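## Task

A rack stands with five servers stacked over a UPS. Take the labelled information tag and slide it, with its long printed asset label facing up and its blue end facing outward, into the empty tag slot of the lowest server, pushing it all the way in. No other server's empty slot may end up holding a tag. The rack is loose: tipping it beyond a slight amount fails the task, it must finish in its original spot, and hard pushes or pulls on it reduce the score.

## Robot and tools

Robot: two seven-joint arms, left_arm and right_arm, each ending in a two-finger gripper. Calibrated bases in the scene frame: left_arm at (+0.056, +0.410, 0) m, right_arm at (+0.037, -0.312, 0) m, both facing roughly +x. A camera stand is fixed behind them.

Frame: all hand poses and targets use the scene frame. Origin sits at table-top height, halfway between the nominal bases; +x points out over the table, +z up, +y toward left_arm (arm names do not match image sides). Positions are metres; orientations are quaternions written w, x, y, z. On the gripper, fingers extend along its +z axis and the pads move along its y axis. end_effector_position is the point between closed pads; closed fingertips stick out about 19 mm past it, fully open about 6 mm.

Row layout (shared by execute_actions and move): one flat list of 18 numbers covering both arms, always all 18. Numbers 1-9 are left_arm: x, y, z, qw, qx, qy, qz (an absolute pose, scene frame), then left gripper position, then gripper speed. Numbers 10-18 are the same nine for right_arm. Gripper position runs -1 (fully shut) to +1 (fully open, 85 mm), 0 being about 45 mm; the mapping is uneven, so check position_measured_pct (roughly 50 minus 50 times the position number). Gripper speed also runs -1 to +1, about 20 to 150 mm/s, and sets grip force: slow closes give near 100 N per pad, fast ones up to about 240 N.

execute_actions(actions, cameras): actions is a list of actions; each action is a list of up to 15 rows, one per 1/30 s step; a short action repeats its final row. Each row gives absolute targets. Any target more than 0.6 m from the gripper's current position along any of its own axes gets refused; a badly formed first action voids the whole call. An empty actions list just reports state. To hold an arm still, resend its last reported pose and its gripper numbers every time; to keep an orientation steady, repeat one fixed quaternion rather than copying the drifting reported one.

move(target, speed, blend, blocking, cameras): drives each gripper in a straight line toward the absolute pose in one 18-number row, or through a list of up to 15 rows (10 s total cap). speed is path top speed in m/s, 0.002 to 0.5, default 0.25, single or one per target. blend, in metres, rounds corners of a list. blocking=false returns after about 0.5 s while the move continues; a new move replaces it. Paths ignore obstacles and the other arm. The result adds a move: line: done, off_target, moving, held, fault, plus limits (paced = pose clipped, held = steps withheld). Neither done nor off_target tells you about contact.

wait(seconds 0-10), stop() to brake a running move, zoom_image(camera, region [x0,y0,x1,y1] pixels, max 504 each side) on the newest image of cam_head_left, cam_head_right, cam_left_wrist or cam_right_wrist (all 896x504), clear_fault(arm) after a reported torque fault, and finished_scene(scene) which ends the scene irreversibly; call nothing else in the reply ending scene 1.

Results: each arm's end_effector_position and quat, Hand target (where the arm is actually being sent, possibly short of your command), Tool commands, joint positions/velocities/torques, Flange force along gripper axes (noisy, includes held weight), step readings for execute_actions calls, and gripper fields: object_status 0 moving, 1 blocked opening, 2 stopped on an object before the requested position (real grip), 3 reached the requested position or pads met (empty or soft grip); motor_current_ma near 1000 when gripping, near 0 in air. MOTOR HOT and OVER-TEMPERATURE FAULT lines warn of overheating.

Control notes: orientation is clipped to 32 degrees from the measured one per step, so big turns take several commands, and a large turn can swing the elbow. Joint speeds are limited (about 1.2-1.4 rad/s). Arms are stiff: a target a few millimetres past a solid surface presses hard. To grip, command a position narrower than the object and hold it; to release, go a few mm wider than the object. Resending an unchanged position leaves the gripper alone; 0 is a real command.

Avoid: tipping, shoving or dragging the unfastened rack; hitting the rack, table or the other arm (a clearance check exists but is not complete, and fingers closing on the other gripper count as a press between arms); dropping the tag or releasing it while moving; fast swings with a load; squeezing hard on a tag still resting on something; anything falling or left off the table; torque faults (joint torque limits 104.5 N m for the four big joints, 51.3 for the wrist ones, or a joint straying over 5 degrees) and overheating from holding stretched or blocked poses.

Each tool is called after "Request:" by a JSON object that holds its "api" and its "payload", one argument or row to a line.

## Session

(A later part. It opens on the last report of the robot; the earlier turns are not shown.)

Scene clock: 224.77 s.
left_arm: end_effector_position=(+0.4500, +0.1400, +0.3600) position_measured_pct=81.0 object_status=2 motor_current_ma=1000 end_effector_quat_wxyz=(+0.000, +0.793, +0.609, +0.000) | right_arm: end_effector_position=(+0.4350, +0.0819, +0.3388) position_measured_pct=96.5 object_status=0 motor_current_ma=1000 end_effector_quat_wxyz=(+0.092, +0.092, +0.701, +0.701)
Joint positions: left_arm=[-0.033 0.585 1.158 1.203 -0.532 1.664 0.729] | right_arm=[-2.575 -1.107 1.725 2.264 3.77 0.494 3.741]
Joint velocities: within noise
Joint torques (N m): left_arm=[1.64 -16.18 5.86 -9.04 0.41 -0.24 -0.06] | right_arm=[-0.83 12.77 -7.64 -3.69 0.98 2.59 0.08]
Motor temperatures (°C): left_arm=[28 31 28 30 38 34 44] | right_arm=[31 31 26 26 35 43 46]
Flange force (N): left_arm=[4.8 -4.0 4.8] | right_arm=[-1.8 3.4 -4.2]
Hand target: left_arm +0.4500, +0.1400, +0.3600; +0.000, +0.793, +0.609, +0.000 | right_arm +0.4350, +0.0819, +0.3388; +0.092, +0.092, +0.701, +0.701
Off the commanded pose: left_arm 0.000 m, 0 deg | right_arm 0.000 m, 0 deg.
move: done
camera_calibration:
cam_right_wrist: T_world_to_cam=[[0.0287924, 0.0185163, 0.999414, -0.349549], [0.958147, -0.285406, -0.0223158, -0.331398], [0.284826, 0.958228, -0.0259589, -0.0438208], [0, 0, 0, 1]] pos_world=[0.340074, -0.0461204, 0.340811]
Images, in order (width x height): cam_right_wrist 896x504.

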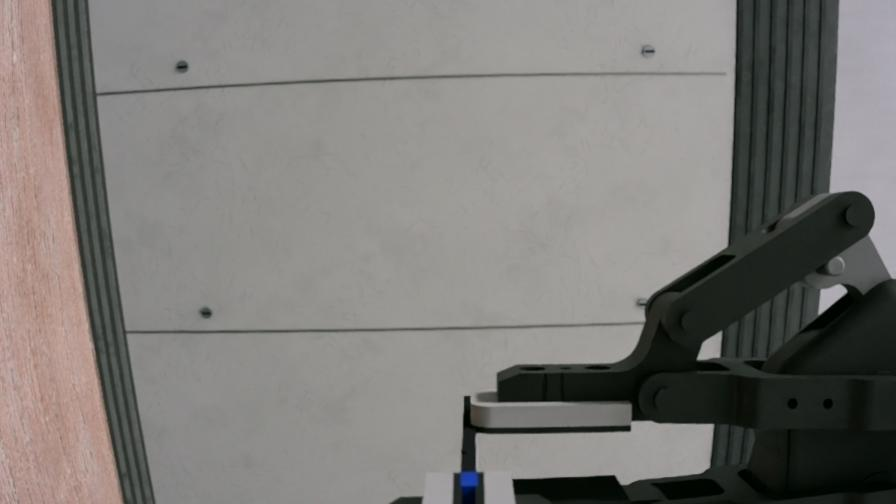

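Request:
{"api": "move", "payload": {
  "target": [
    [0.45,0.14,0.36,0,0.7934,0.6088,0,-0.3,-0.5,0.4350,0.0819,0.3388,0.0923,0.0923,0.7011,0.7011,-1,-0.8],
    [0.45,0.14,0.47,0,0.7934,0.6088,0,-0.3,-0.5,0.4350,0.0819,0.3388,0.0923,0.0923,0.7011,0.7011,-1,-0.8],
    [0.38,0.32,0.5,0,0.9239,-0.3827,0,-0.3,-0.5,0.42,0.0,0.33,0.35,0.35,0.6144,0.6144,-1,-0.8],
    [0.38,0.32,0.5,0,0.9239,-0.3827,0,-0.3,-0.5,0.50,0.05,0.22,0.5061,0.5061,0.4939,0.4939,-1,-0.8]
  ],
  "speed": [0.1,0.15,0.3,0.2]
}}

Scene clock: 268.53 s.
left_arm: end_effector_position=(+0.3800, +0.3200, +0.5000) position_measured_pct=64.9 object_status=3 motor_current_ma=0 end_effector_quat_wxyz=(+0.000, +0.924, -0.383, +0.000) | right_arm: end_effector_position=(+0.5000, +0.0500, +0.2200) position_measured_pct=96.5 object_status=2 motor_current_ma=1000 end_effector_quat_wxyz=(+0.506, +0.506, +0.494, +0.494)
Joint positions: left_arm=[-0.698 0.536 1.906 1.15 -0.593 2.1 -1.434] | right_arm=[-3.8 -1.112 2.374 2.03 2.231 2.071 3.631]
Joint velocities: within noise
Joint torques (N m): left_arm=[1.09 -10.05 5.02 -7.53 0.13 -0.06 -0.11] | right_arm=[-0.44 19.92 -2.44 -2.45 1.49 2.95 0.01]
Motor temperatures (°C): left_arm=[28 31 28 30 38 34 44] | right_arm=[31 31 26 26 35 43 46]
Flange force (N): left_arm=[-3.4 0.2 5.6] | right_arm=[-1.3 0.7 -0.3]
Hand target: left_arm +0.3800, +0.3200, +0.5000; +0.000, +0.924, -0.383, +0.000 | right_arm +0.5000, +0.0500, +0.2200; +0.506, +0.506, +0.494, +0.494
Off the commanded pose: left_arm 0.000 m, 0 deg | right_arm 0.000 m, 0 deg.
move: done
camera_calibration:
cam_left_wrist: T_world_to_cam=[[-0.697039, -0.71699, -0.00782907, 0.502056], [-0.71702, 0.69705, 0.0017393, 0.104857], [0.00421019, 0.00682596, -0.999968, 0.642947], [0, 0, 0, 1]] pos_world=[0.422431, 0.28249, 0.646674]
cam_right_wrist: T_world_to_cam=[[0.0247687, -0.0236296, 0.999414, -0.227979], [-0.0520884, -0.998393, -0.0223145, 0.135304], [0.998335, -0.0515052, -0.0259597, -0.341054], [0, 0, 0, 1]] pos_world=[0.353181, 0.112134, 0.222011]

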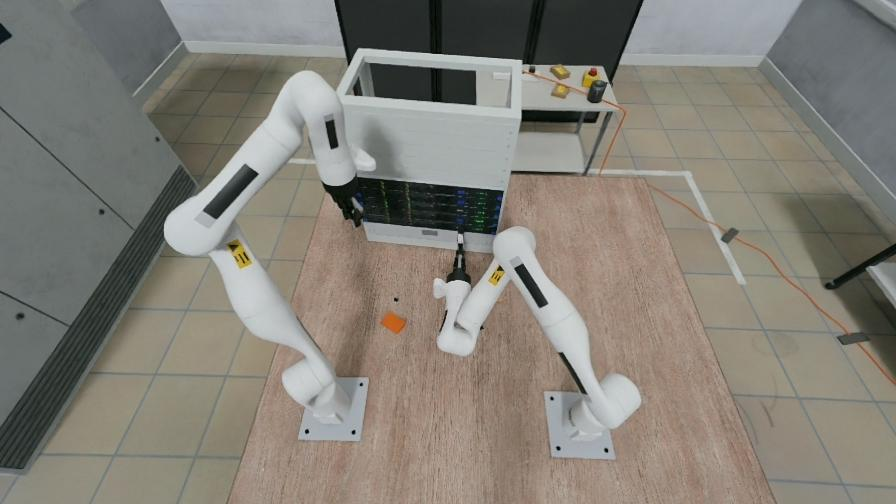

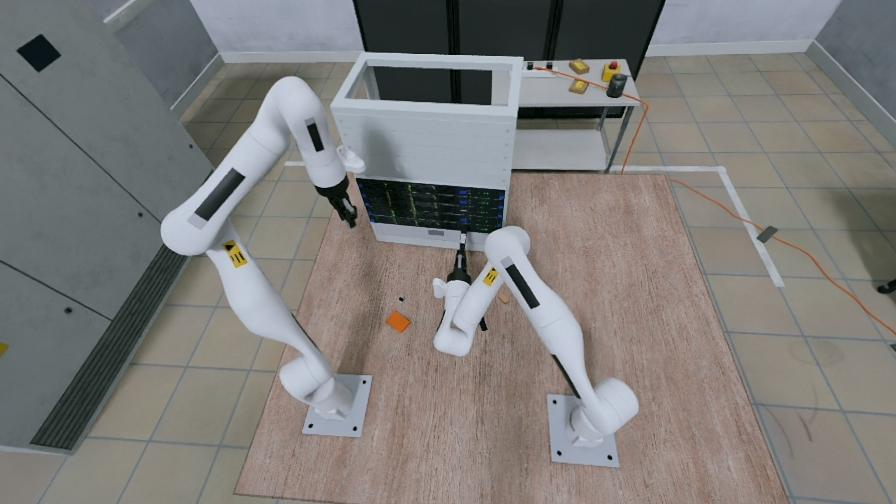

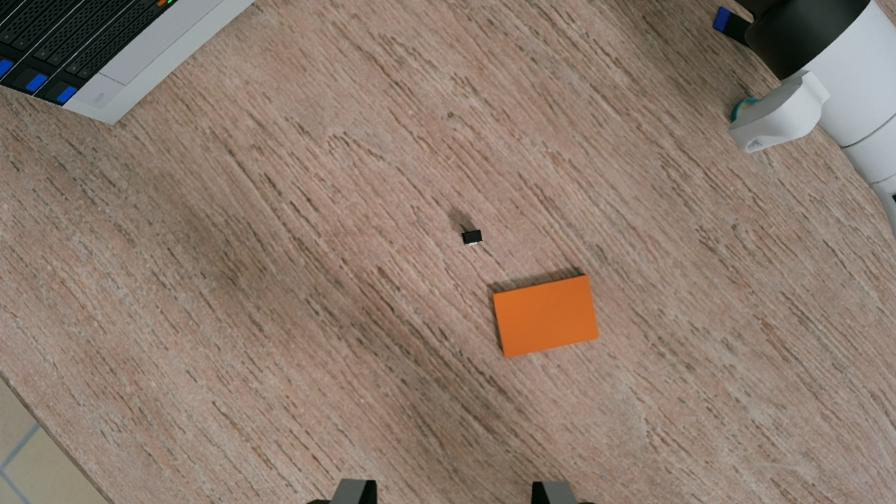

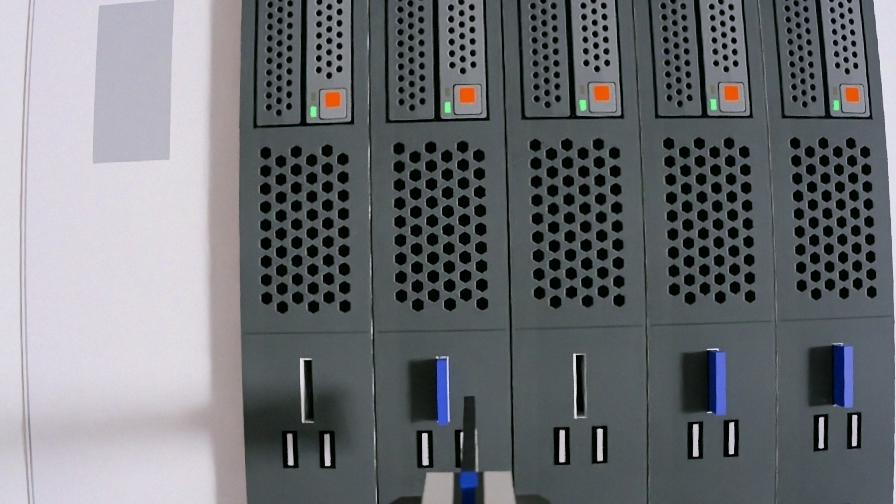

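Request:
{"api": "move", "payload": {
  "target": [
    [0.45,0.25,0.48,0,0.866,-0.5,0,-0.3,-0.5,0.525,0.0526,0.20,0.5061,0.5061,0.4939,0.4939,-1,-0.8],
    [0.55,0.115,0.43,0,0.866,-0.5,0,-0.3,-0.5,0.525,0.0526,0.168,0.5061,0.5061,0.4939,0.4939,-1,-0.8]
  ],
  "speed": 0.2,
  "cameras": ["cam_left_wrist","cam_right_wrist"]
}}

Scene clock: 308.07 s.
left_arm: end_effector_position=(+0.5497, +0.1152, +0.4297) position_measured_pct=64.9 object_status=3 motor_current_ma=0 end_effector_quat_wxyz=(+0.001, +0.866, -0.500, +0.012) | right_arm: end_effector_position=(+0.5250, +0.0526, +0.1680) position_measured_pct=96.5 object_status=2 motor_current_ma=1000 end_effector_quat_wxyz=(+0.506, +0.506, +0.494, +0.494)
Joint positions: left_arm=[0.366 0.833 1.034 0.31 -0.846 2.1 -1.948] | right_arm=[-3.791 -1.227 2.45 1.947 2.327 2.04 3.603]
Joint velocities: within noise
Joint torques (N m): left_arm=[1.11 -22.86 3.09 -6.2 0.15 -0.12 -0.1] | right_arm=[-0.47 20.88 -2.31 -2.15 1.43 2.96 0.01]
Motor temperatures (°C): left_arm=[28 31 28 30 38 34 44] | right_arm=[31 31 26 26 35 43 46]
Flange force (N): left_arm=no reading | right_arm=[-1.1 0.6 -0.3]
Hand target: left_arm +0.5497, +0.1152, +0.4297; +0.001, +0.866, -0.500, +0.012 | right_arm +0.5250, +0.0526, +0.1680; +0.506, +0.506, +0.494, +0.494
Off the commanded pose: left_arm 0.001 m, 1 deg | right_arm 0.000 m, 0 deg.
joint sent to its limit (left arm) — joint 6 (wrist pitch), upper limit. The joint targets still meet the commanded pose.
move: done
camera_calibration:
cam_left_wrist: T_world_to_cam=[[-0.858496, -0.512491, -0.0183925, 0.5426], [-0.512172, 0.858661, -0.0195305, 0.247323], [0.0258021, -0.00734677, -0.99964, 0.562903], [0, 0, 0, 1]] pos_world=[0.577968, 0.0698468, 0.57751]
cam_right_wrist: T_world_to_cam=[[0.0247644, -0.0237294, 0.999412, -0.176554], [-0.0520907, -0.998391, -0.0224144, 0.138059], [0.998335, -0.051505, -0.0259606, -0.367228], [0, 0, 0, 1]] pos_world=[0.378181, 0.114734, 0.170011]
Images, in order (width x height): cam_left_wrist 896x504, cam_right_wrist 896x504.

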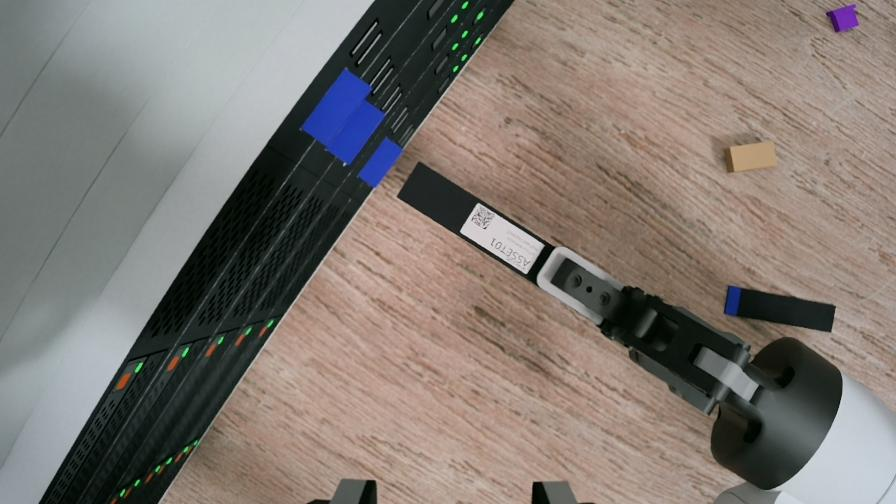

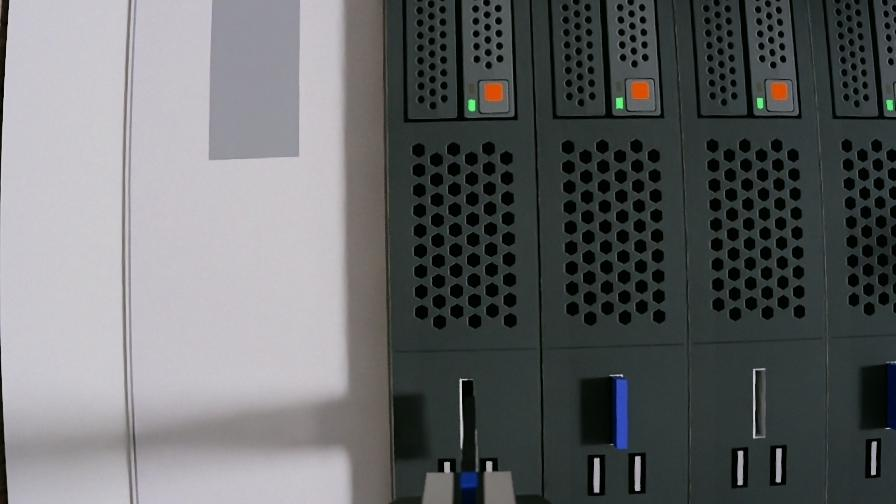

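Request:
{"api": "zoom_image", "payload": {
  "camera": "cam_left_wrist",
  "region": [330, 100, 580, 320]
}}

Request:
{"api": "zoom_image", "payload": {
  "camera": "cam_left_wrist",
  "region": [140, 0, 540, 504]
}}

Request:
{"api": "zoom_image", "payload": {
  "camera": "cam_right_wrist",
  "region": [390, 360, 560, 504]
}}

Scaled by 2.016 from the camera's 896x504 image, which has a finer 1280x720 frame.

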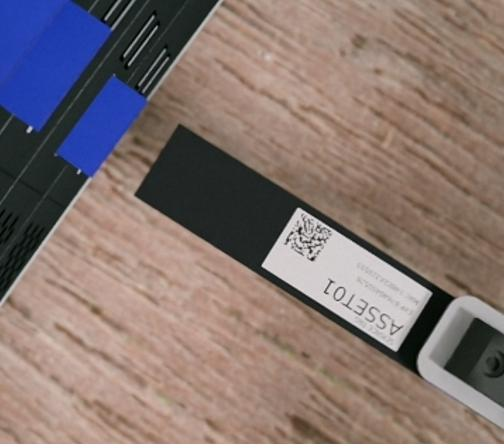

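Scaled by 1.000.

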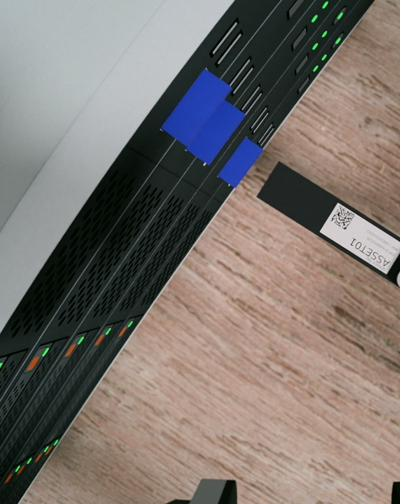

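Scaled by 2.965 from the camera's 896x504 image, which has a finer 1280x720 frame.

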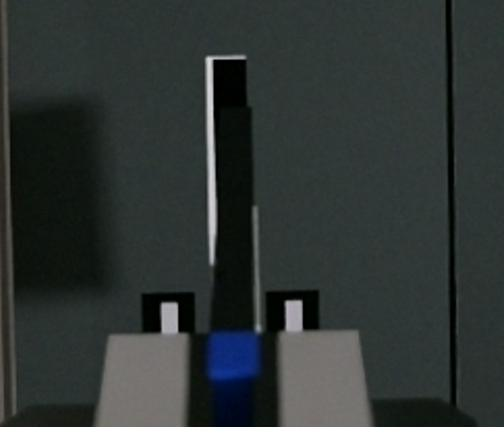

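Request:
{"api": "zoom_image", "payload": {
  "camera": "cam_left_wrist",
  "region": [140, 260, 384, 504]
}}

Request:
{"api": "zoom_image", "payload": {
  "camera": "cam_left_wrist",
  "region": [280, 0, 524, 244]
}}

Scaled by 2.066 from the camera's 896x504 image, which has a finer 1280x720 frame.

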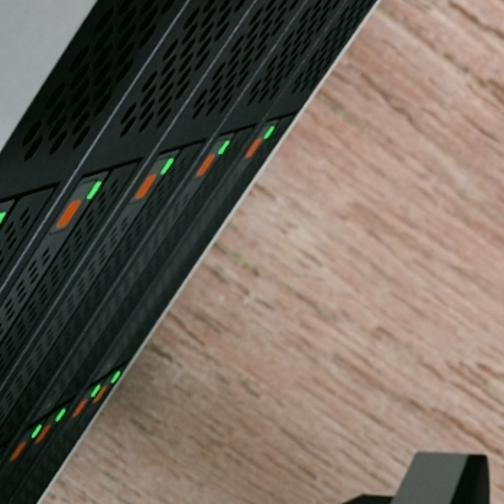

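Scaled by 2.066 from the camera's 896x504 image, which has a finer 1280x720 frame.

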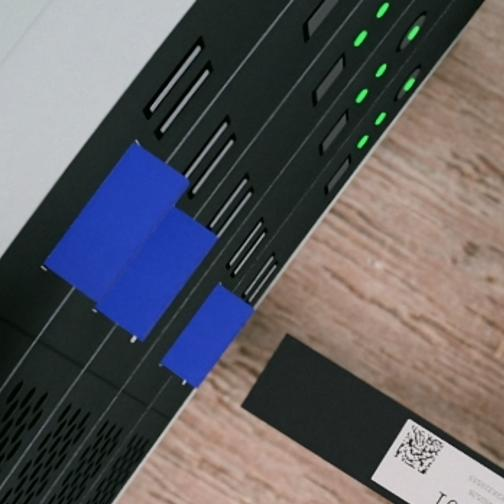

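Request:
{"api": "move", "payload": {
  "target": [
    [0.55,0.115,0.43,0,0.866,-0.5,0,-0.3,-0.5,0.525,0.0569,0.1675,0.5178,0.5178,0.4816,0.4816,-1,-0.8]
  ],
  "speed": 0.1,
  "cameras": ["cam_left_wrist","cam_right_wrist"]
}}

Request:
{"api": "zoom_image", "payload": {
  "camera": "cam_left_wrist",
  "region": [330, 100, 580, 320]
}}

Request:
{"api": "zoom_image", "payload": {
  "camera": "cam_right_wrist",
  "region": [390, 360, 560, 504]
}}

Scene clock: 391.40 s.
left_arm: end_effector_position=(+0.5496, +0.1152, +0.4295) position_measured_pct=64.9 object_status=3 motor_current_ma=0 end_effector_quat_wxyz=(+0.000, +0.866, -0.500, +0.009) | right_arm: end_effector_position=(+0.5250, +0.0569, +0.1675) position_measured_pct=96.5 object_status=2 motor_current_ma=1000 end_effector_quat_wxyz=(+0.518, +0.518, +0.482, +0.482)
Joint positions: left_arm=[0.398 0.824 0.83 0.275 -0.688 2.1 -1.992] | right_arm=[-3.81 -1.239 2.436 1.888 2.286 2.049 3.627]
Joint velocities: within noise
Joint torques (N m): left_arm=[1.14 -22.99 2.75 -7.1 0.14 -0.08 -0.11] | right_arm=[-0.4 21.25 -2.39 -2.44 1.48 2.95 0.04]
Motor temperatures (°C): left_arm=[28 32 28 30 38 34 44] | right_arm=[31 31 26 26 35 43 46]
Flange force (N): left_arm=no reading | right_arm=[-1.4 0.5 -0.4]
Hand target: left_arm +0.5496, +0.1152, +0.4295; +0.000, +0.866, -0.500, +0.009 | right_arm +0.5250, +0.0569, +0.1675; +0.518, +0.518, +0.482, +0.482
Off the commanded pose: left_arm 0.001 m, 1 deg | right_arm 0.000 m, 0 deg.
joint sent to its limit (left arm) — joint 6 (wrist pitch), upper limit. The joint targets still meet the commanded pose.
move: done
camera_calibration:
cam_left_wrist: T_world_to_cam=[[-0.858631, -0.512355, -0.0156694, 0.541521], [-0.512192, 0.858767, -0.0133618, 0.2446], [0.0203023, -0.00344709, -0.999788, 0.565467], [0, 0, 0, 1]] pos_world=[0.578768, 0.0693462, 0.577101]
cam_right_wrist: T_world_to_cam=[[0.0236062, -0.0247913, 0.999414, -0.175288], [-0.0999595, -0.994741, -0.0223143, 0.167282], [0.994711, -0.0993741, -0.0259602, -0.362379], [0, 0, 0, 1]] pos_world=[0.381322, 0.126046, 0.169511]
Images, in order (width x height): cam_left_wrist 896x504, cam_right_wrist 896x504.

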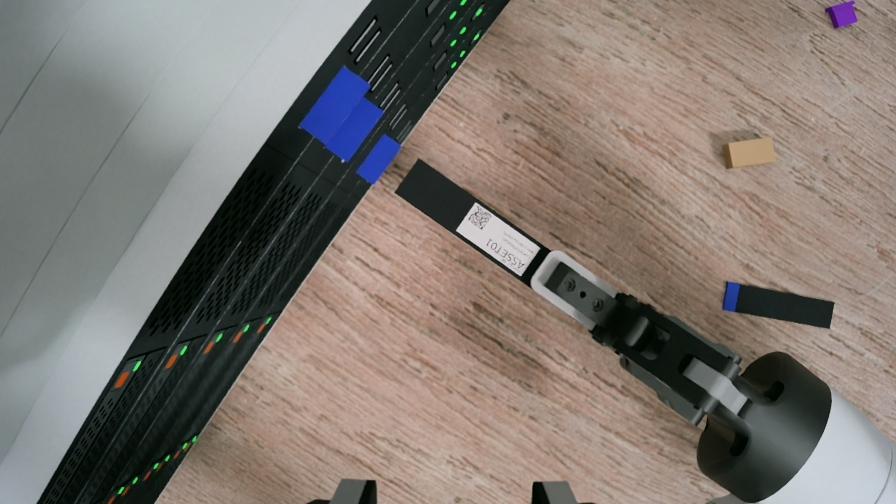

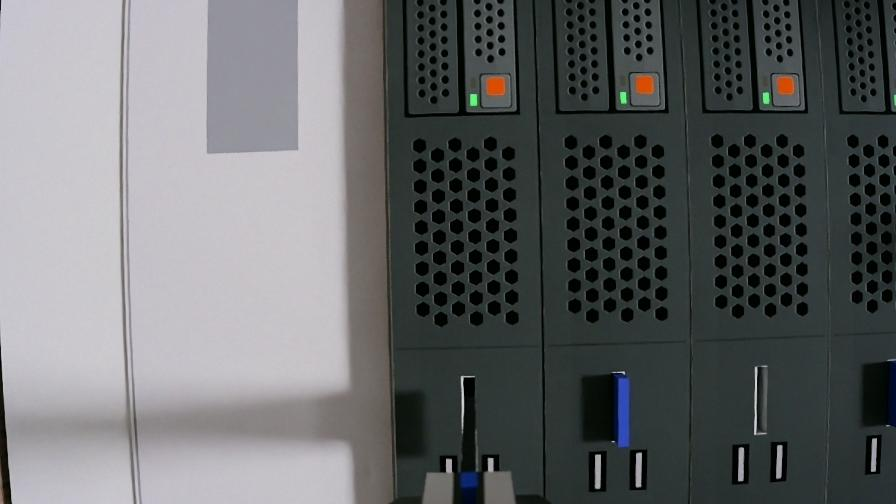

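Scaled by 2.016 from the camera's 896x504 image, which has a finer 1280x720 frame.

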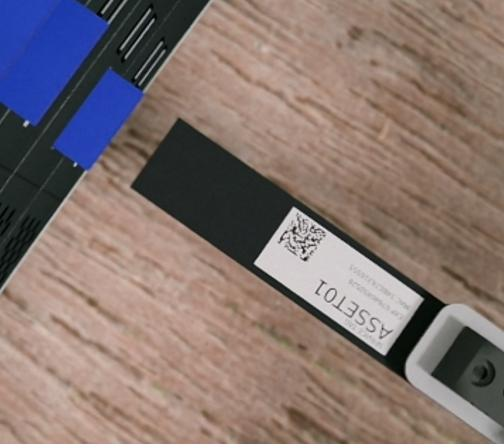

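Scaled by 2.965 from the camera's 896x504 image, which has a finer 1280x720 frame.

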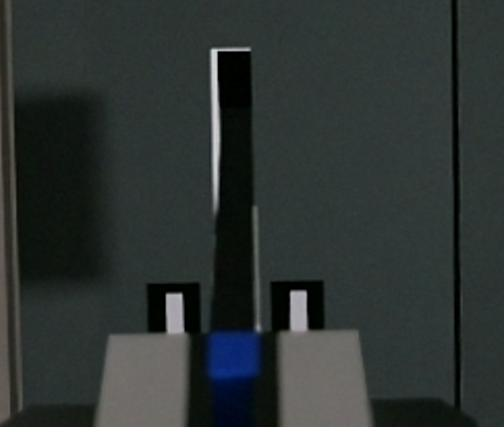

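Request:
{"api": "move", "payload": {
  "target": [
    [0.45,0.25,0.48,0,0.9239,-0.3827,0,-0.3,-0.5,0.525,0.0605,0.1672,0.51925,0.51925,0.48,0.48,-1,-0.8],
    [0.38,0.32,0.5,0,0.9239,-0.3827,0,-0.3,-0.5,0.532,0.0603,0.1672,0.51925,0.51925,0.48,0.48,-1,-0.8]
  ],
  "speed": [0.2,0.15],
  "cameras": ["cam_right_wrist"]
}}

Request:
{"api": "zoom_image", "payload": {
  "camera": "cam_right_wrist",
  "region": [390, 360, 560, 504]
}}

Scene clock: 413.10 s.
left_arm: end_effector_position=(+0.3800, +0.3200, +0.5000) position_measured_pct=64.9 object_status=3 motor_current_ma=0 end_effector_quat_wxyz=(+0.000, +0.924, -0.383, +0.000) | right_arm: end_effector_position=(+0.5320, +0.0603, +0.1672) position_measured_pct=96.5 object_status=2 motor_current_ma=1000 end_effector_quat_wxyz=(+0.519, +0.519, +0.480, +0.480)
Joint positions: left_arm=[-0.557 0.12 0.93 1.148 -0.103 1.92 -2.031] | right_arm=[-3.808 -1.239 2.44 1.861 2.293 2.03 3.645]
Joint velocities: within noise
Joint torques (N m): left_arm=[1.19 -7.93 2.04 -9.55 0.14 -0.04 -0.15] | right_arm=[-0.51 21.48 -2.46 -2.58 1.52 2.94 0.03]
Motor temperatures (°C): left_arm=[28 32 28 30 38 34 44] | right_arm=[31 32 26 26 35 43 46]
Flange force (N): left_arm=[-6.8 0.1 5.9] | right_arm=[-1.4 0.5 -0.1]
Hand target: left_arm +0.3800, +0.3200, +0.5000; +0.000, +0.924, -0.383, +0.000 | right_arm +0.5320, +0.0603, +0.1672; +0.519, +0.519, +0.480, +0.480
Off the commanded pose: left_arm 0.000 m, 0 deg | right_arm 0.000 m, 0 deg.
move: done
camera_calibration:
cam_right_wrist: T_world_to_cam=[[0.0234522, -0.0249359, 0.999414, -0.174978], [-0.106047, -0.994111, -0.0223151, 0.17458], [0.994084, -0.105462, -0.0259585, -0.368301], [0, 0, 0, 1]] pos_world=[0.38874, 0.130347, 0.169211]
Images, in order (width x height): cam_right_wrist 896x504.

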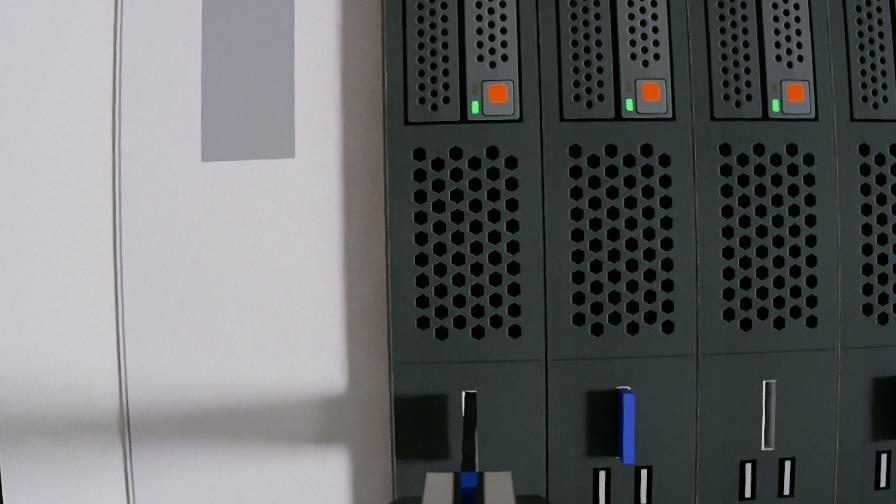

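Scaled by 2.965 from the camera's 896x504 image, which has a finer 1280x720 frame.

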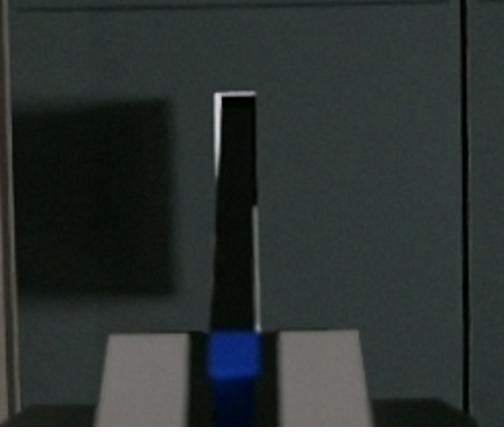

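Request:
{"api": "move", "payload": {
  "target": [
    [0.38,0.32,0.5,0,0.9239,-0.3827,0,-0.3,-0.5,0.537,0.0605,0.1672,0.51925,0.51925,0.48,0.48,-1,-0.8]
  ],
  "speed": 0.02,
  "cameras": ["cam_right_wrist"]
}}

Request:
{"api": "zoom_image", "payload": {
  "camera": "cam_right_wrist",
  "region": [420, 370, 520, 470]
}}

Scene clock: 423.13 s.
left_arm: end_effector_position=(+0.3800, +0.3200, +0.5000) position_measured_pct=64.9 object_status=3 motor_current_ma=0 end_effector_quat_wxyz=(+0.000, +0.924, -0.383, +0.000) | right_arm: end_effector_position=(+0.5370, +0.0605, +0.1672) position_measured_pct=96.5 object_status=2 motor_current_ma=1000 end_effector_quat_wxyz=(+0.519, +0.519, +0.480, +0.480)
Joint positions: left_arm=[-0.557 0.12 0.93 1.148 -0.103 1.92 -2.031] | right_arm=[-3.803 -1.238 2.445 1.853 2.301 2.018 3.651]
Joint velocities: within noise
Joint torques (N m): left_arm=[1.1 -7.87 1.99 -9.58 0.15 -0.03 -0.1] | right_arm=[-0.39 21.61 -2.35 -2.57 1.55 2.91 0.02]
Motor temperatures (°C): left_arm=[28 32 28 30 38 34 44] | right_arm=[31 32 26 26 35 43 46]
Flange force (N): left_arm=[-6.8 0.2 6.0] | right_arm=[-0.9 0.4 -0.3]
Hand target: left_arm +0.3800, +0.3200, +0.5000; +0.000, +0.924, -0.383, +0.000 | right_arm +0.5370, +0.0605, +0.1672; +0.519, +0.519, +0.480, +0.480
Off the commanded pose: left_arm 0.000 m, 0 deg | right_arm 0.000 m, 0 deg.
move: done
camera_calibration:
cam_right_wrist: T_world_to_cam=[[0.0234451, -0.0250355, 0.999412, -0.175074], [-0.105951, -0.994119, -0.0224174, 0.175289], [0.994095, -0.105363, -0.0259597, -0.373267], [0, 0, 0, 1]] pos_world=[0.39374, 0.130546, 0.169211]
Images, in order (width x height): cam_right_wrist 896x504.

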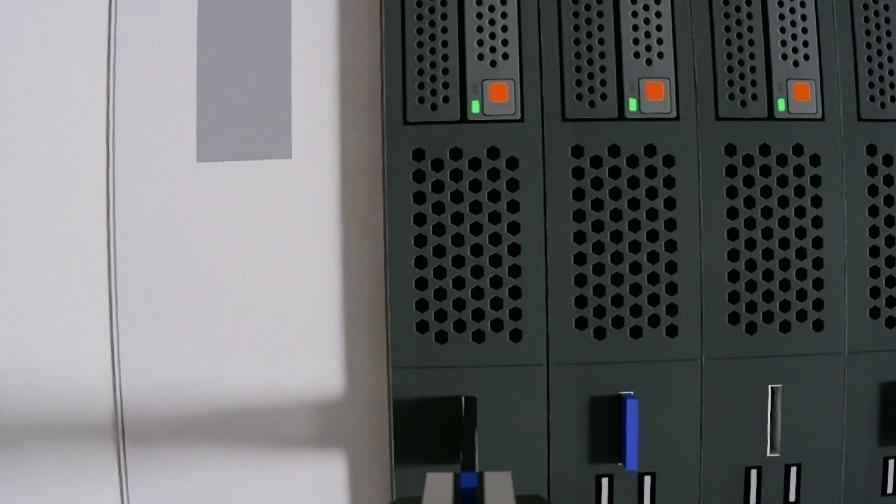

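Scaled by 5.040 from the camera's 896x504 image, which has a finer 1280x720 frame.

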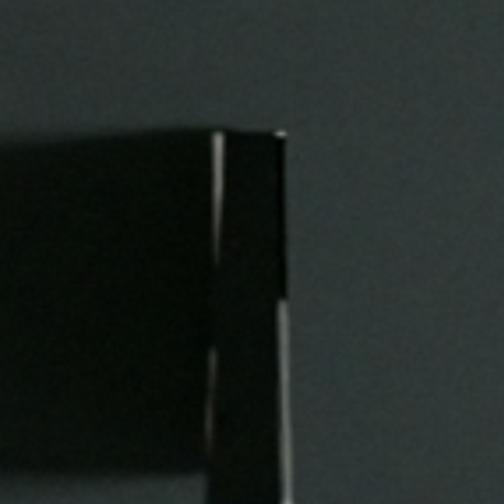

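Request:
{"api": "move", "payload": {
  "target": [
    [0.38,0.32,0.5,0,0.9239,-0.3827,0,-0.3,-0.5,0.5395,0.0601,0.1672,0.51925,0.51925,0.48,0.48,-1,-0.8]
  ],
  "speed": 0.015,
  "cameras": ["cam_right_wrist"]
}}

Request:
{"api": "zoom_image", "payload": {
  "camera": "cam_right_wrist",
  "region": [420, 370, 520, 470]
}}

Scene clock: 436.73 s.
left_arm: end_effector_position=(+0.3800, +0.3200, +0.5000) position_measured_pct=64.9 object_status=3 motor_current_ma=0 end_effector_quat_wxyz=(+0.000, +0.924, -0.383, +0.000) | right_arm: end_effector_position=(+0.5395, +0.0601, +0.1672) position_measured_pct=96.5 object_status=2 motor_current_ma=1000 end_effector_quat_wxyz=(+0.519, +0.519, +0.480, +0.480)
Joint positions: left_arm=[-0.557 0.12 0.93 1.148 -0.103 1.92 -2.031] | right_arm=[-3.799 -1.237 2.447 1.85 2.305 2.012 3.653]
Joint velocities: within noise
Joint torques (N m): left_arm=[1.11 -7.81 2.08 -9.56 0.13 -0.05 -0.12] | right_arm=[2.97 22.07 -0.79 -4.47 2.05 2.16 0.03]
Motor temperatures (°C): left_arm=[28 32 28 30 38 34 44] | right_arm=[31 32 26 26 35 43 46]
Flange force (N): left_arm=[-7.1 0.3 6.0] | right_arm=[-2.9 1.3 -11.2]
Hand target: left_arm +0.3800, +0.3200, +0.5000; +0.000, +0.924, -0.383, +0.000 | right_arm +0.5395, +0.0601, +0.1672; +0.519, +0.519, +0.480, +0.480
Off the commanded pose: left_arm 0.000 m, 0 deg | right_arm 0.000 m, 0 deg.
move: done
camera_calibration:
cam_right_wrist: T_world_to_cam=[[0.0234549, -0.0249338, 0.999414, -0.17516], [-0.105948, -0.994121, -0.0223153, 0.175138], [0.994095, -0.105363, -0.0259588, -0.375795], [0, 0, 0, 1]] pos_world=[0.39624, 0.130147, 0.169211]
Images, in order (width x height): cam_right_wrist 896x504.

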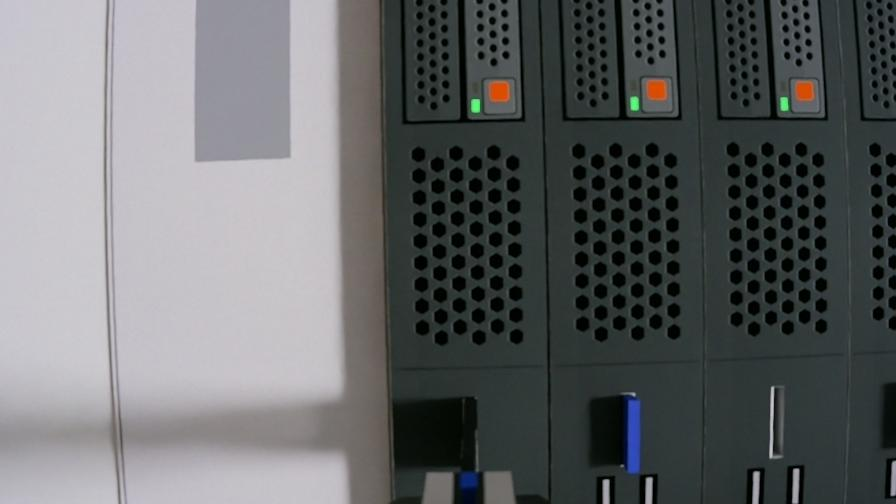

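Scaled by 5.040 from the camera's 896x504 image, which has a finer 1280x720 frame.

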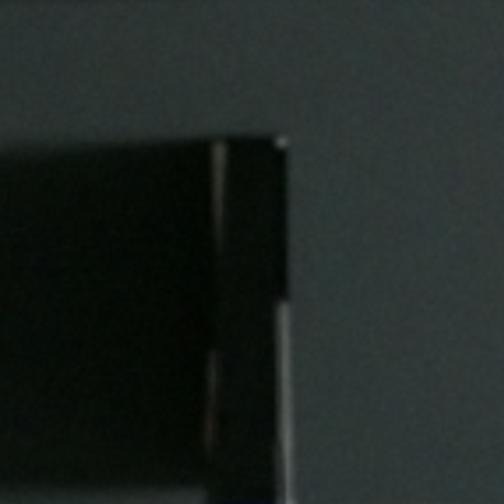

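Request:
{"api": "move", "payload": {
  "target": [
    [0.38,0.32,0.5,0,0.9239,-0.3827,0,-0.3,-0.5,0.538,0.0599,0.1672,0.51925,0.51925,0.48,0.48,-1,-0.8],
    [0.38,0.32,0.5,0,0.9239,-0.3827,0,-0.3,-0.5,0.538,0.0597,0.1672,0.51925,0.51925,0.48,0.48,-1,-0.8],
    [0.38,0.32,0.5,0,0.9239,-0.3827,0,-0.3,-0.5,0.5405,0.0595,0.1672,0.51925,0.51925,0.48,0.48,-1,-0.8]
  ],
  "speed": 0.015,
  "cameras": ["cam_right_wrist"]
}}

Request:
{"api": "zoom_image", "payload": {
  "camera": "cam_right_wrist",
  "region": [420, 370, 520, 470]
}}

Scene clock: 448.87 s.
left_arm: end_effector_position=(+0.3800, +0.3200, +0.5000) position_measured_pct=64.9 object_status=3 motor_current_ma=0 end_effector_quat_wxyz=(+0.000, +0.924, -0.383, +0.000) | right_arm: end_effector_position=(+0.5404, +0.0596, +0.1672) position_measured_pct=96.5 object_status=2 motor_current_ma=1000 end_effector_quat_wxyz=(+0.519, +0.519, +0.480, +0.480)
Joint positions: left_arm=[-0.557 0.12 0.93 1.148 -0.103 1.92 -2.031] | right_arm=[-3.797 -1.237 2.448 1.851 2.306 2.01 3.654]
Joint velocities: within noise
Joint torques (N m): left_arm=[1.1 -7.83 2.05 -9.55 0.15 -0.02 -0.12] | right_arm=[13.08 24.49 4.01 -10 3.32 0.86 0.03]
Motor temperatures (°C): left_arm=[28 32 28 30 38 34 44] | right_arm=[31 32 26 26 35 43 46]
Flange force (N): left_arm=[-6.9 0.3 6.0] | right_arm=[-6.8 1.7 -41.8]
Hand target: left_arm +0.3800, +0.3200, +0.5000; +0.000, +0.924, -0.383, +0.000 | right_arm +0.5405, +0.0595, +0.1672; +0.519, +0.519, +0.480, +0.480
Off the commanded pose: left_arm 0.000 m, 0 deg | right_arm 0.000 m, 0 deg.
move: done
camera_calibration:
cam_right_wrist: T_world_to_cam=[[0.0236619, -0.0249466, 0.999409, -0.175276], [-0.105656, -0.994152, -0.0223139, 0.174525], [0.994121, -0.105065, -0.0261593, -0.376767], [0, 0, 0, 1]] pos_world=[0.397139, 0.129547, 0.169211]
Images, in order (width x height): cam_right_wrist 896x504.

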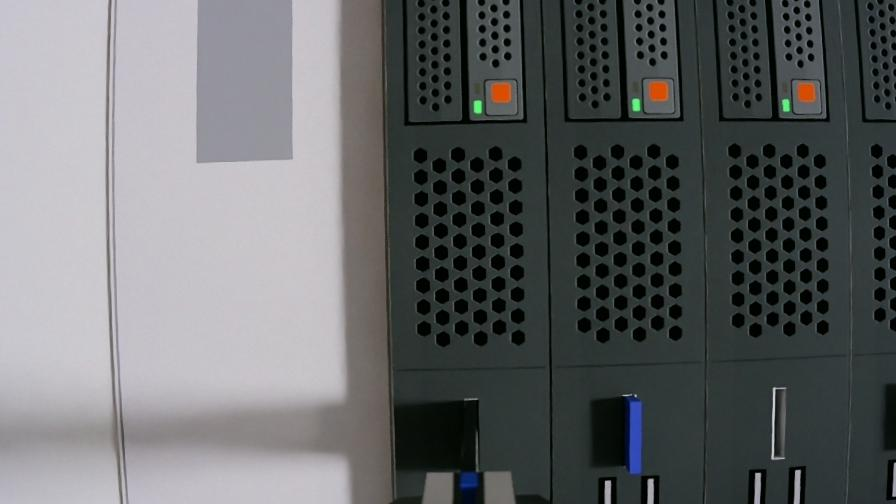

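Scaled by 5.040 from the camera's 896x504 image, which has a finer 1280x720 frame.

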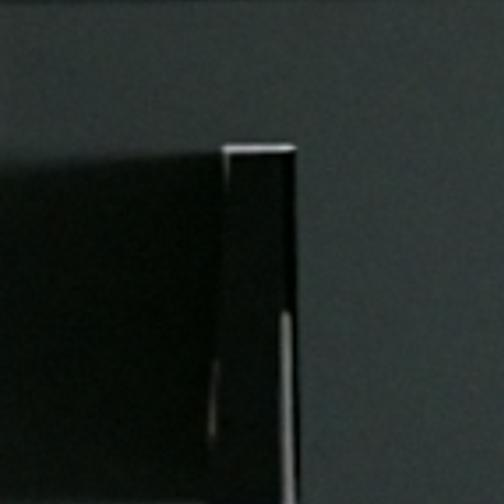

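Request:
{"api": "move", "payload": {
  "target": [
    [0.38,0.32,0.5,0,0.9239,-0.3827,0,-0.3,-0.5,0.538,0.0599,0.1672,0.51925,0.51925,0.48,0.48,-1,-0.8]
  ],
  "speed": 0.015,
  "cameras": ["cam_right_wrist"]
}}

Request:
{"api": "zoom_image", "payload": {
  "camera": "cam_right_wrist",
  "region": [420, 370, 520, 470]
}}

Scene clock: 461.63 s.
left_arm: end_effector_position=(+0.3800, +0.3200, +0.5000) position_measured_pct=64.9 object_status=3 motor_current_ma=0 end_effector_quat_wxyz=(+0.000, +0.924, -0.383, +0.000) | right_arm: end_effector_position=(+0.5380, +0.0599, +0.1672) position_measured_pct=96.5 object_status=2 motor_current_ma=1000 end_effector_quat_wxyz=(+0.519, +0.519, +0.480, +0.480)
Joint positions: left_arm=[-0.557 0.12 0.93 1.148 -0.103 1.92 -2.031] | right_arm=[-3.8 -1.238 2.446 1.853 2.302 2.016 3.651]
Joint velocities: within noise
Joint torques (N m): left_arm=[1.09 -7.85 2.04 -9.59 0.16 -0.05 -0.11] | right_arm=[-0.39 21.6 -2.44 -2.71 1.54 2.91 0.02]
Motor temperatures (°C): left_arm=[28 31 28 30 38 34 44] | right_arm=[31 32 26 26 35 43 46]
Flange force (N): left_arm=[-6.9 0.3 6.0] | right_arm=[-1.4 0.4 -0.3]
Hand target: left_arm +0.3800, +0.3200, +0.5000; +0.000, +0.924, -0.383, +0.000 | right_arm +0.5380, +0.0599, +0.1672; +0.519, +0.519, +0.480, +0.480
Off the commanded pose: left_arm 0.000 m, 0 deg | right_arm 0.000 m, 0 deg.
move: done
camera_calibration:
cam_right_wrist: T_world_to_cam=[[0.0234522, -0.0249359, 0.999414, -0.175129], [-0.106047, -0.994111, -0.0223151, 0.174818], [0.994084, -0.105462, -0.0259585, -0.374308], [0, 0, 0, 1]] pos_world=[0.39474, 0.129947, 0.169211]
Images, in order (width x height): cam_right_wrist 896x504.

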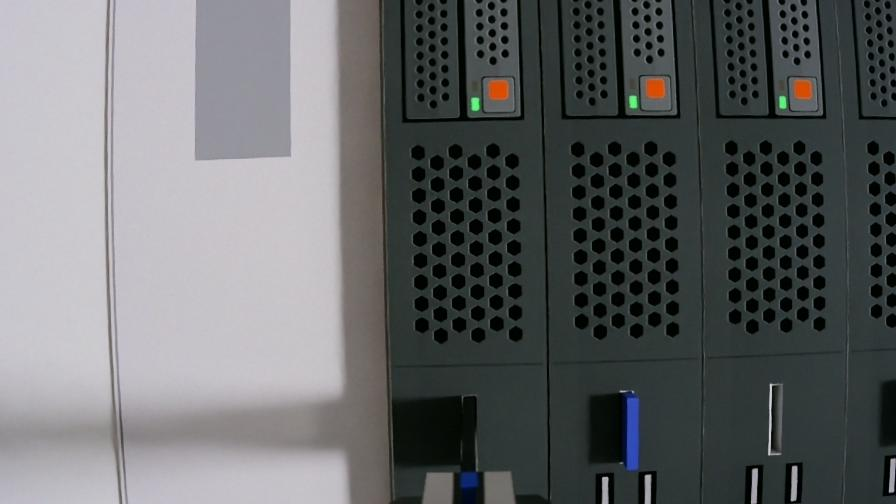

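Scaled by 5.040 from the camera's 896x504 image, which has a finer 1280x720 frame.

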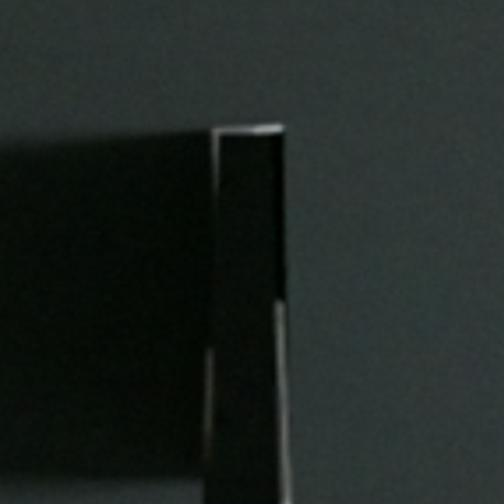

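Request:
{"api": "move", "payload": {
  "target": [
    [0.38,0.32,0.5,0,0.9239,-0.3827,0,-0.3,-0.5,0.5397,0.0598,0.1673,0.51925,0.51925,0.48,0.48,-1,-0.8]
  ],
  "speed": 0.01,
  "cameras": ["cam_right_wrist"]
}}

Request:
{"api": "zoom_image", "payload": {
  "camera": "cam_right_wrist",
  "region": [440, 380, 500, 440]
}}

Scene clock: 480.23 s.
left_arm: end_effector_position=(+0.3800, +0.3200, +0.5000) position_measured_pct=64.9 object_status=3 motor_current_ma=0 end_effector_quat_wxyz=(+0.000, +0.924, -0.383, +0.000) | right_arm: end_effector_position=(+0.5396, +0.0599, +0.1673) position_measured_pct=96.5 object_status=2 motor_current_ma=1000 end_effector_quat_wxyz=(+0.519, +0.519, +0.480, +0.480)
Joint positions: left_arm=[-0.557 0.12 0.93 1.148 -0.103 1.92 -2.031] | right_arm=[-3.798 -1.237 2.448 1.851 2.305 2.012 3.653]
Joint velocities: within noise
Joint torques (N m): left_arm=[1.13 -7.88 2.03 -9.56 0.14 -0.04 -0.09] | right_arm=[5.63 22.69 0.47 -5.49 2.01 2.34 0.02]
Motor temperatures (°C): left_arm=[28 31 28 30 38 34 44] | right_arm=[31 32 26 26 35 43 46]
Flange force (N): left_arm=[-7.0 0.1 6.0] | right_arm=[-2.0 0.9 -16.9]
Hand target: left_arm +0.3800, +0.3200, +0.5000; +0.000, +0.924, -0.383, +0.000 | right_arm +0.5397, +0.0598, +0.1673; +0.519, +0.519, +0.480, +0.480
Off the commanded pose: left_arm 0.000 m, 0 deg | right_arm 0.000 m, 0 deg.
move: done
camera_calibration:
cam_right_wrist: T_world_to_cam=[[0.0235569, -0.0249435, 0.999411, -0.175311], [-0.105852, -0.994131, -0.0223168, 0.174827], [0.994103, -0.105264, -0.0260589, -0.376022], [0, 0, 0, 1]] pos_world=[0.39644, 0.129847, 0.169311]
Images, in order (width x height): cam_right_wrist 896x504.

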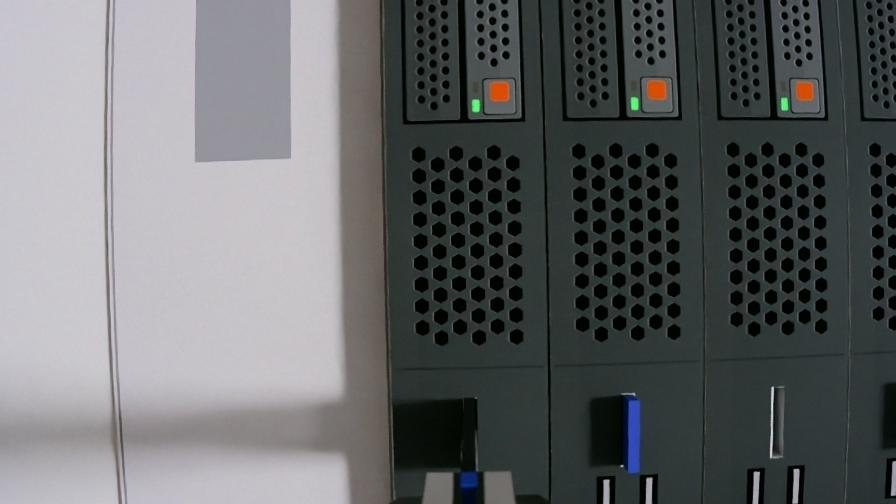

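Scaled by 8.400 from the camera's 896x504 image, which has a finer 1280x720 frame.

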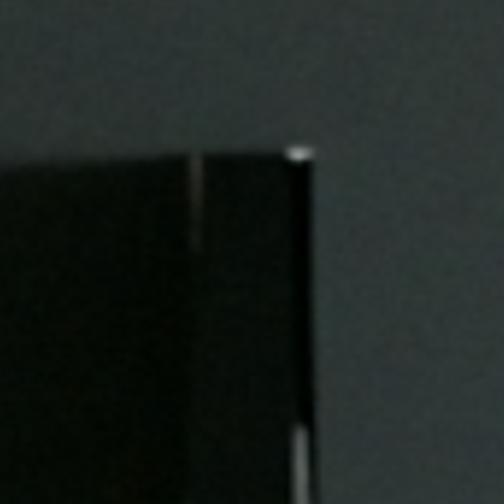

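Request:
{"api": "move", "payload": {
  "target": [
    [0.38,0.32,0.5,0,0.9239,-0.3827,0,-0.3,-0.5,0.5385,0.0598,0.1675,0.51925,0.51925,0.48,0.48,-1,-0.8],
    [0.38,0.32,0.5,0,0.9239,-0.3827,0,-0.3,-0.5,0.5398,0.0597,0.1675,0.51925,0.51925,0.48,0.48,-1,-0.8]
  ],
  "speed": 0.01,
  "cameras": ["cam_right_wrist"]
}}

Request:
{"api": "zoom_image", "payload": {
  "camera": "cam_right_wrist",
  "region": [440, 380, 500, 440]
}}

Scene clock: 490.60 s.
left_arm: end_effector_position=(+0.3800, +0.3200, +0.5000) position_measured_pct=64.9 object_status=3 motor_current_ma=0 end_effector_quat_wxyz=(+0.000, +0.924, -0.383, +0.000) | right_arm: end_effector_position=(+0.5397, +0.0598, +0.1675) position_measured_pct=96.5 object_status=2 motor_current_ma=1000 end_effector_quat_wxyz=(+0.519, +0.519, +0.480, +0.480)
Joint positions: left_arm=[-0.557 0.12 0.93 1.148 -0.103 1.92 -2.031] | right_arm=[-3.798 -1.236 2.448 1.851 2.305 2.011 3.653]
Joint velocities: within noise
Joint torques (N m): left_arm=[1.14 -7.83 2.03 -9.55 0.13 -0.01 -0.11] | right_arm=[6.8 23.02 1.04 -6.2 2.18 2.23 0.06]
Motor temperatures (°C): left_arm=[28 31 28 30 38 34 44] | right_arm=[31 32 26 26 35 43 46]
Flange force (N): left_arm=[-7.1 0.3 6.1] | right_arm=[-2.6 0.9 -20.5]
Hand target: left_arm +0.3800, +0.3200, +0.5000; +0.000, +0.924, -0.383, +0.000 | right_arm +0.5398, +0.0597, +0.1675; +0.519, +0.519, +0.480, +0.480
Off the commanded pose: left_arm 0.000 m, 0 deg | right_arm 0.000 m, 0 deg.
move: done
camera_calibration:
cam_right_wrist: T_world_to_cam=[[0.0235571, -0.0249413, 0.999411, -0.175514], [-0.105852, -0.994132, -0.0223145, 0.174731], [0.994103, -0.105264, -0.0260589, -0.376027], [0, 0, 0, 1]] pos_world=[0.39644, 0.129747, 0.169511]
Images, in order (width x height): cam_right_wrist 896x504.

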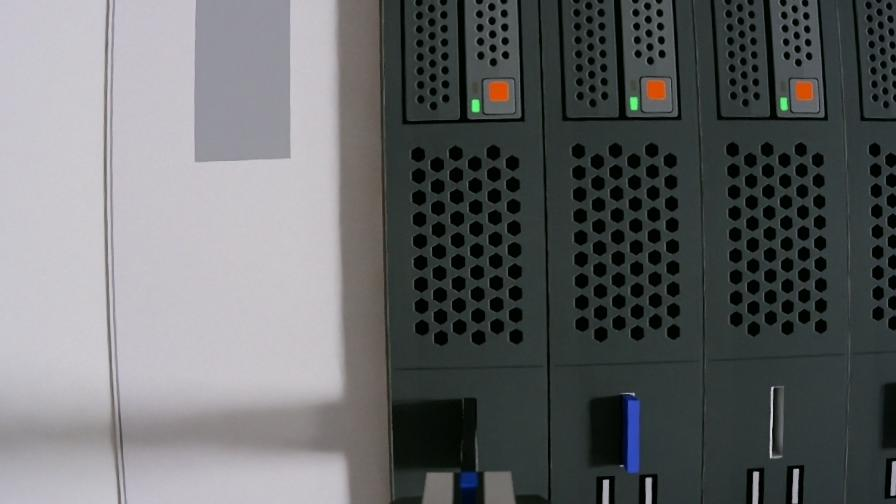

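Scaled by 8.400 from the camera's 896x504 image, which has a finer 1280x720 frame.

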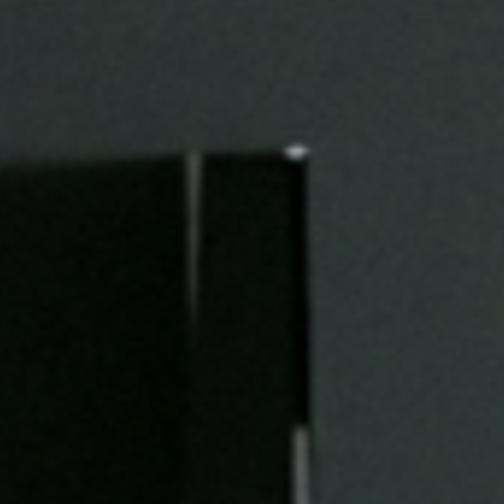

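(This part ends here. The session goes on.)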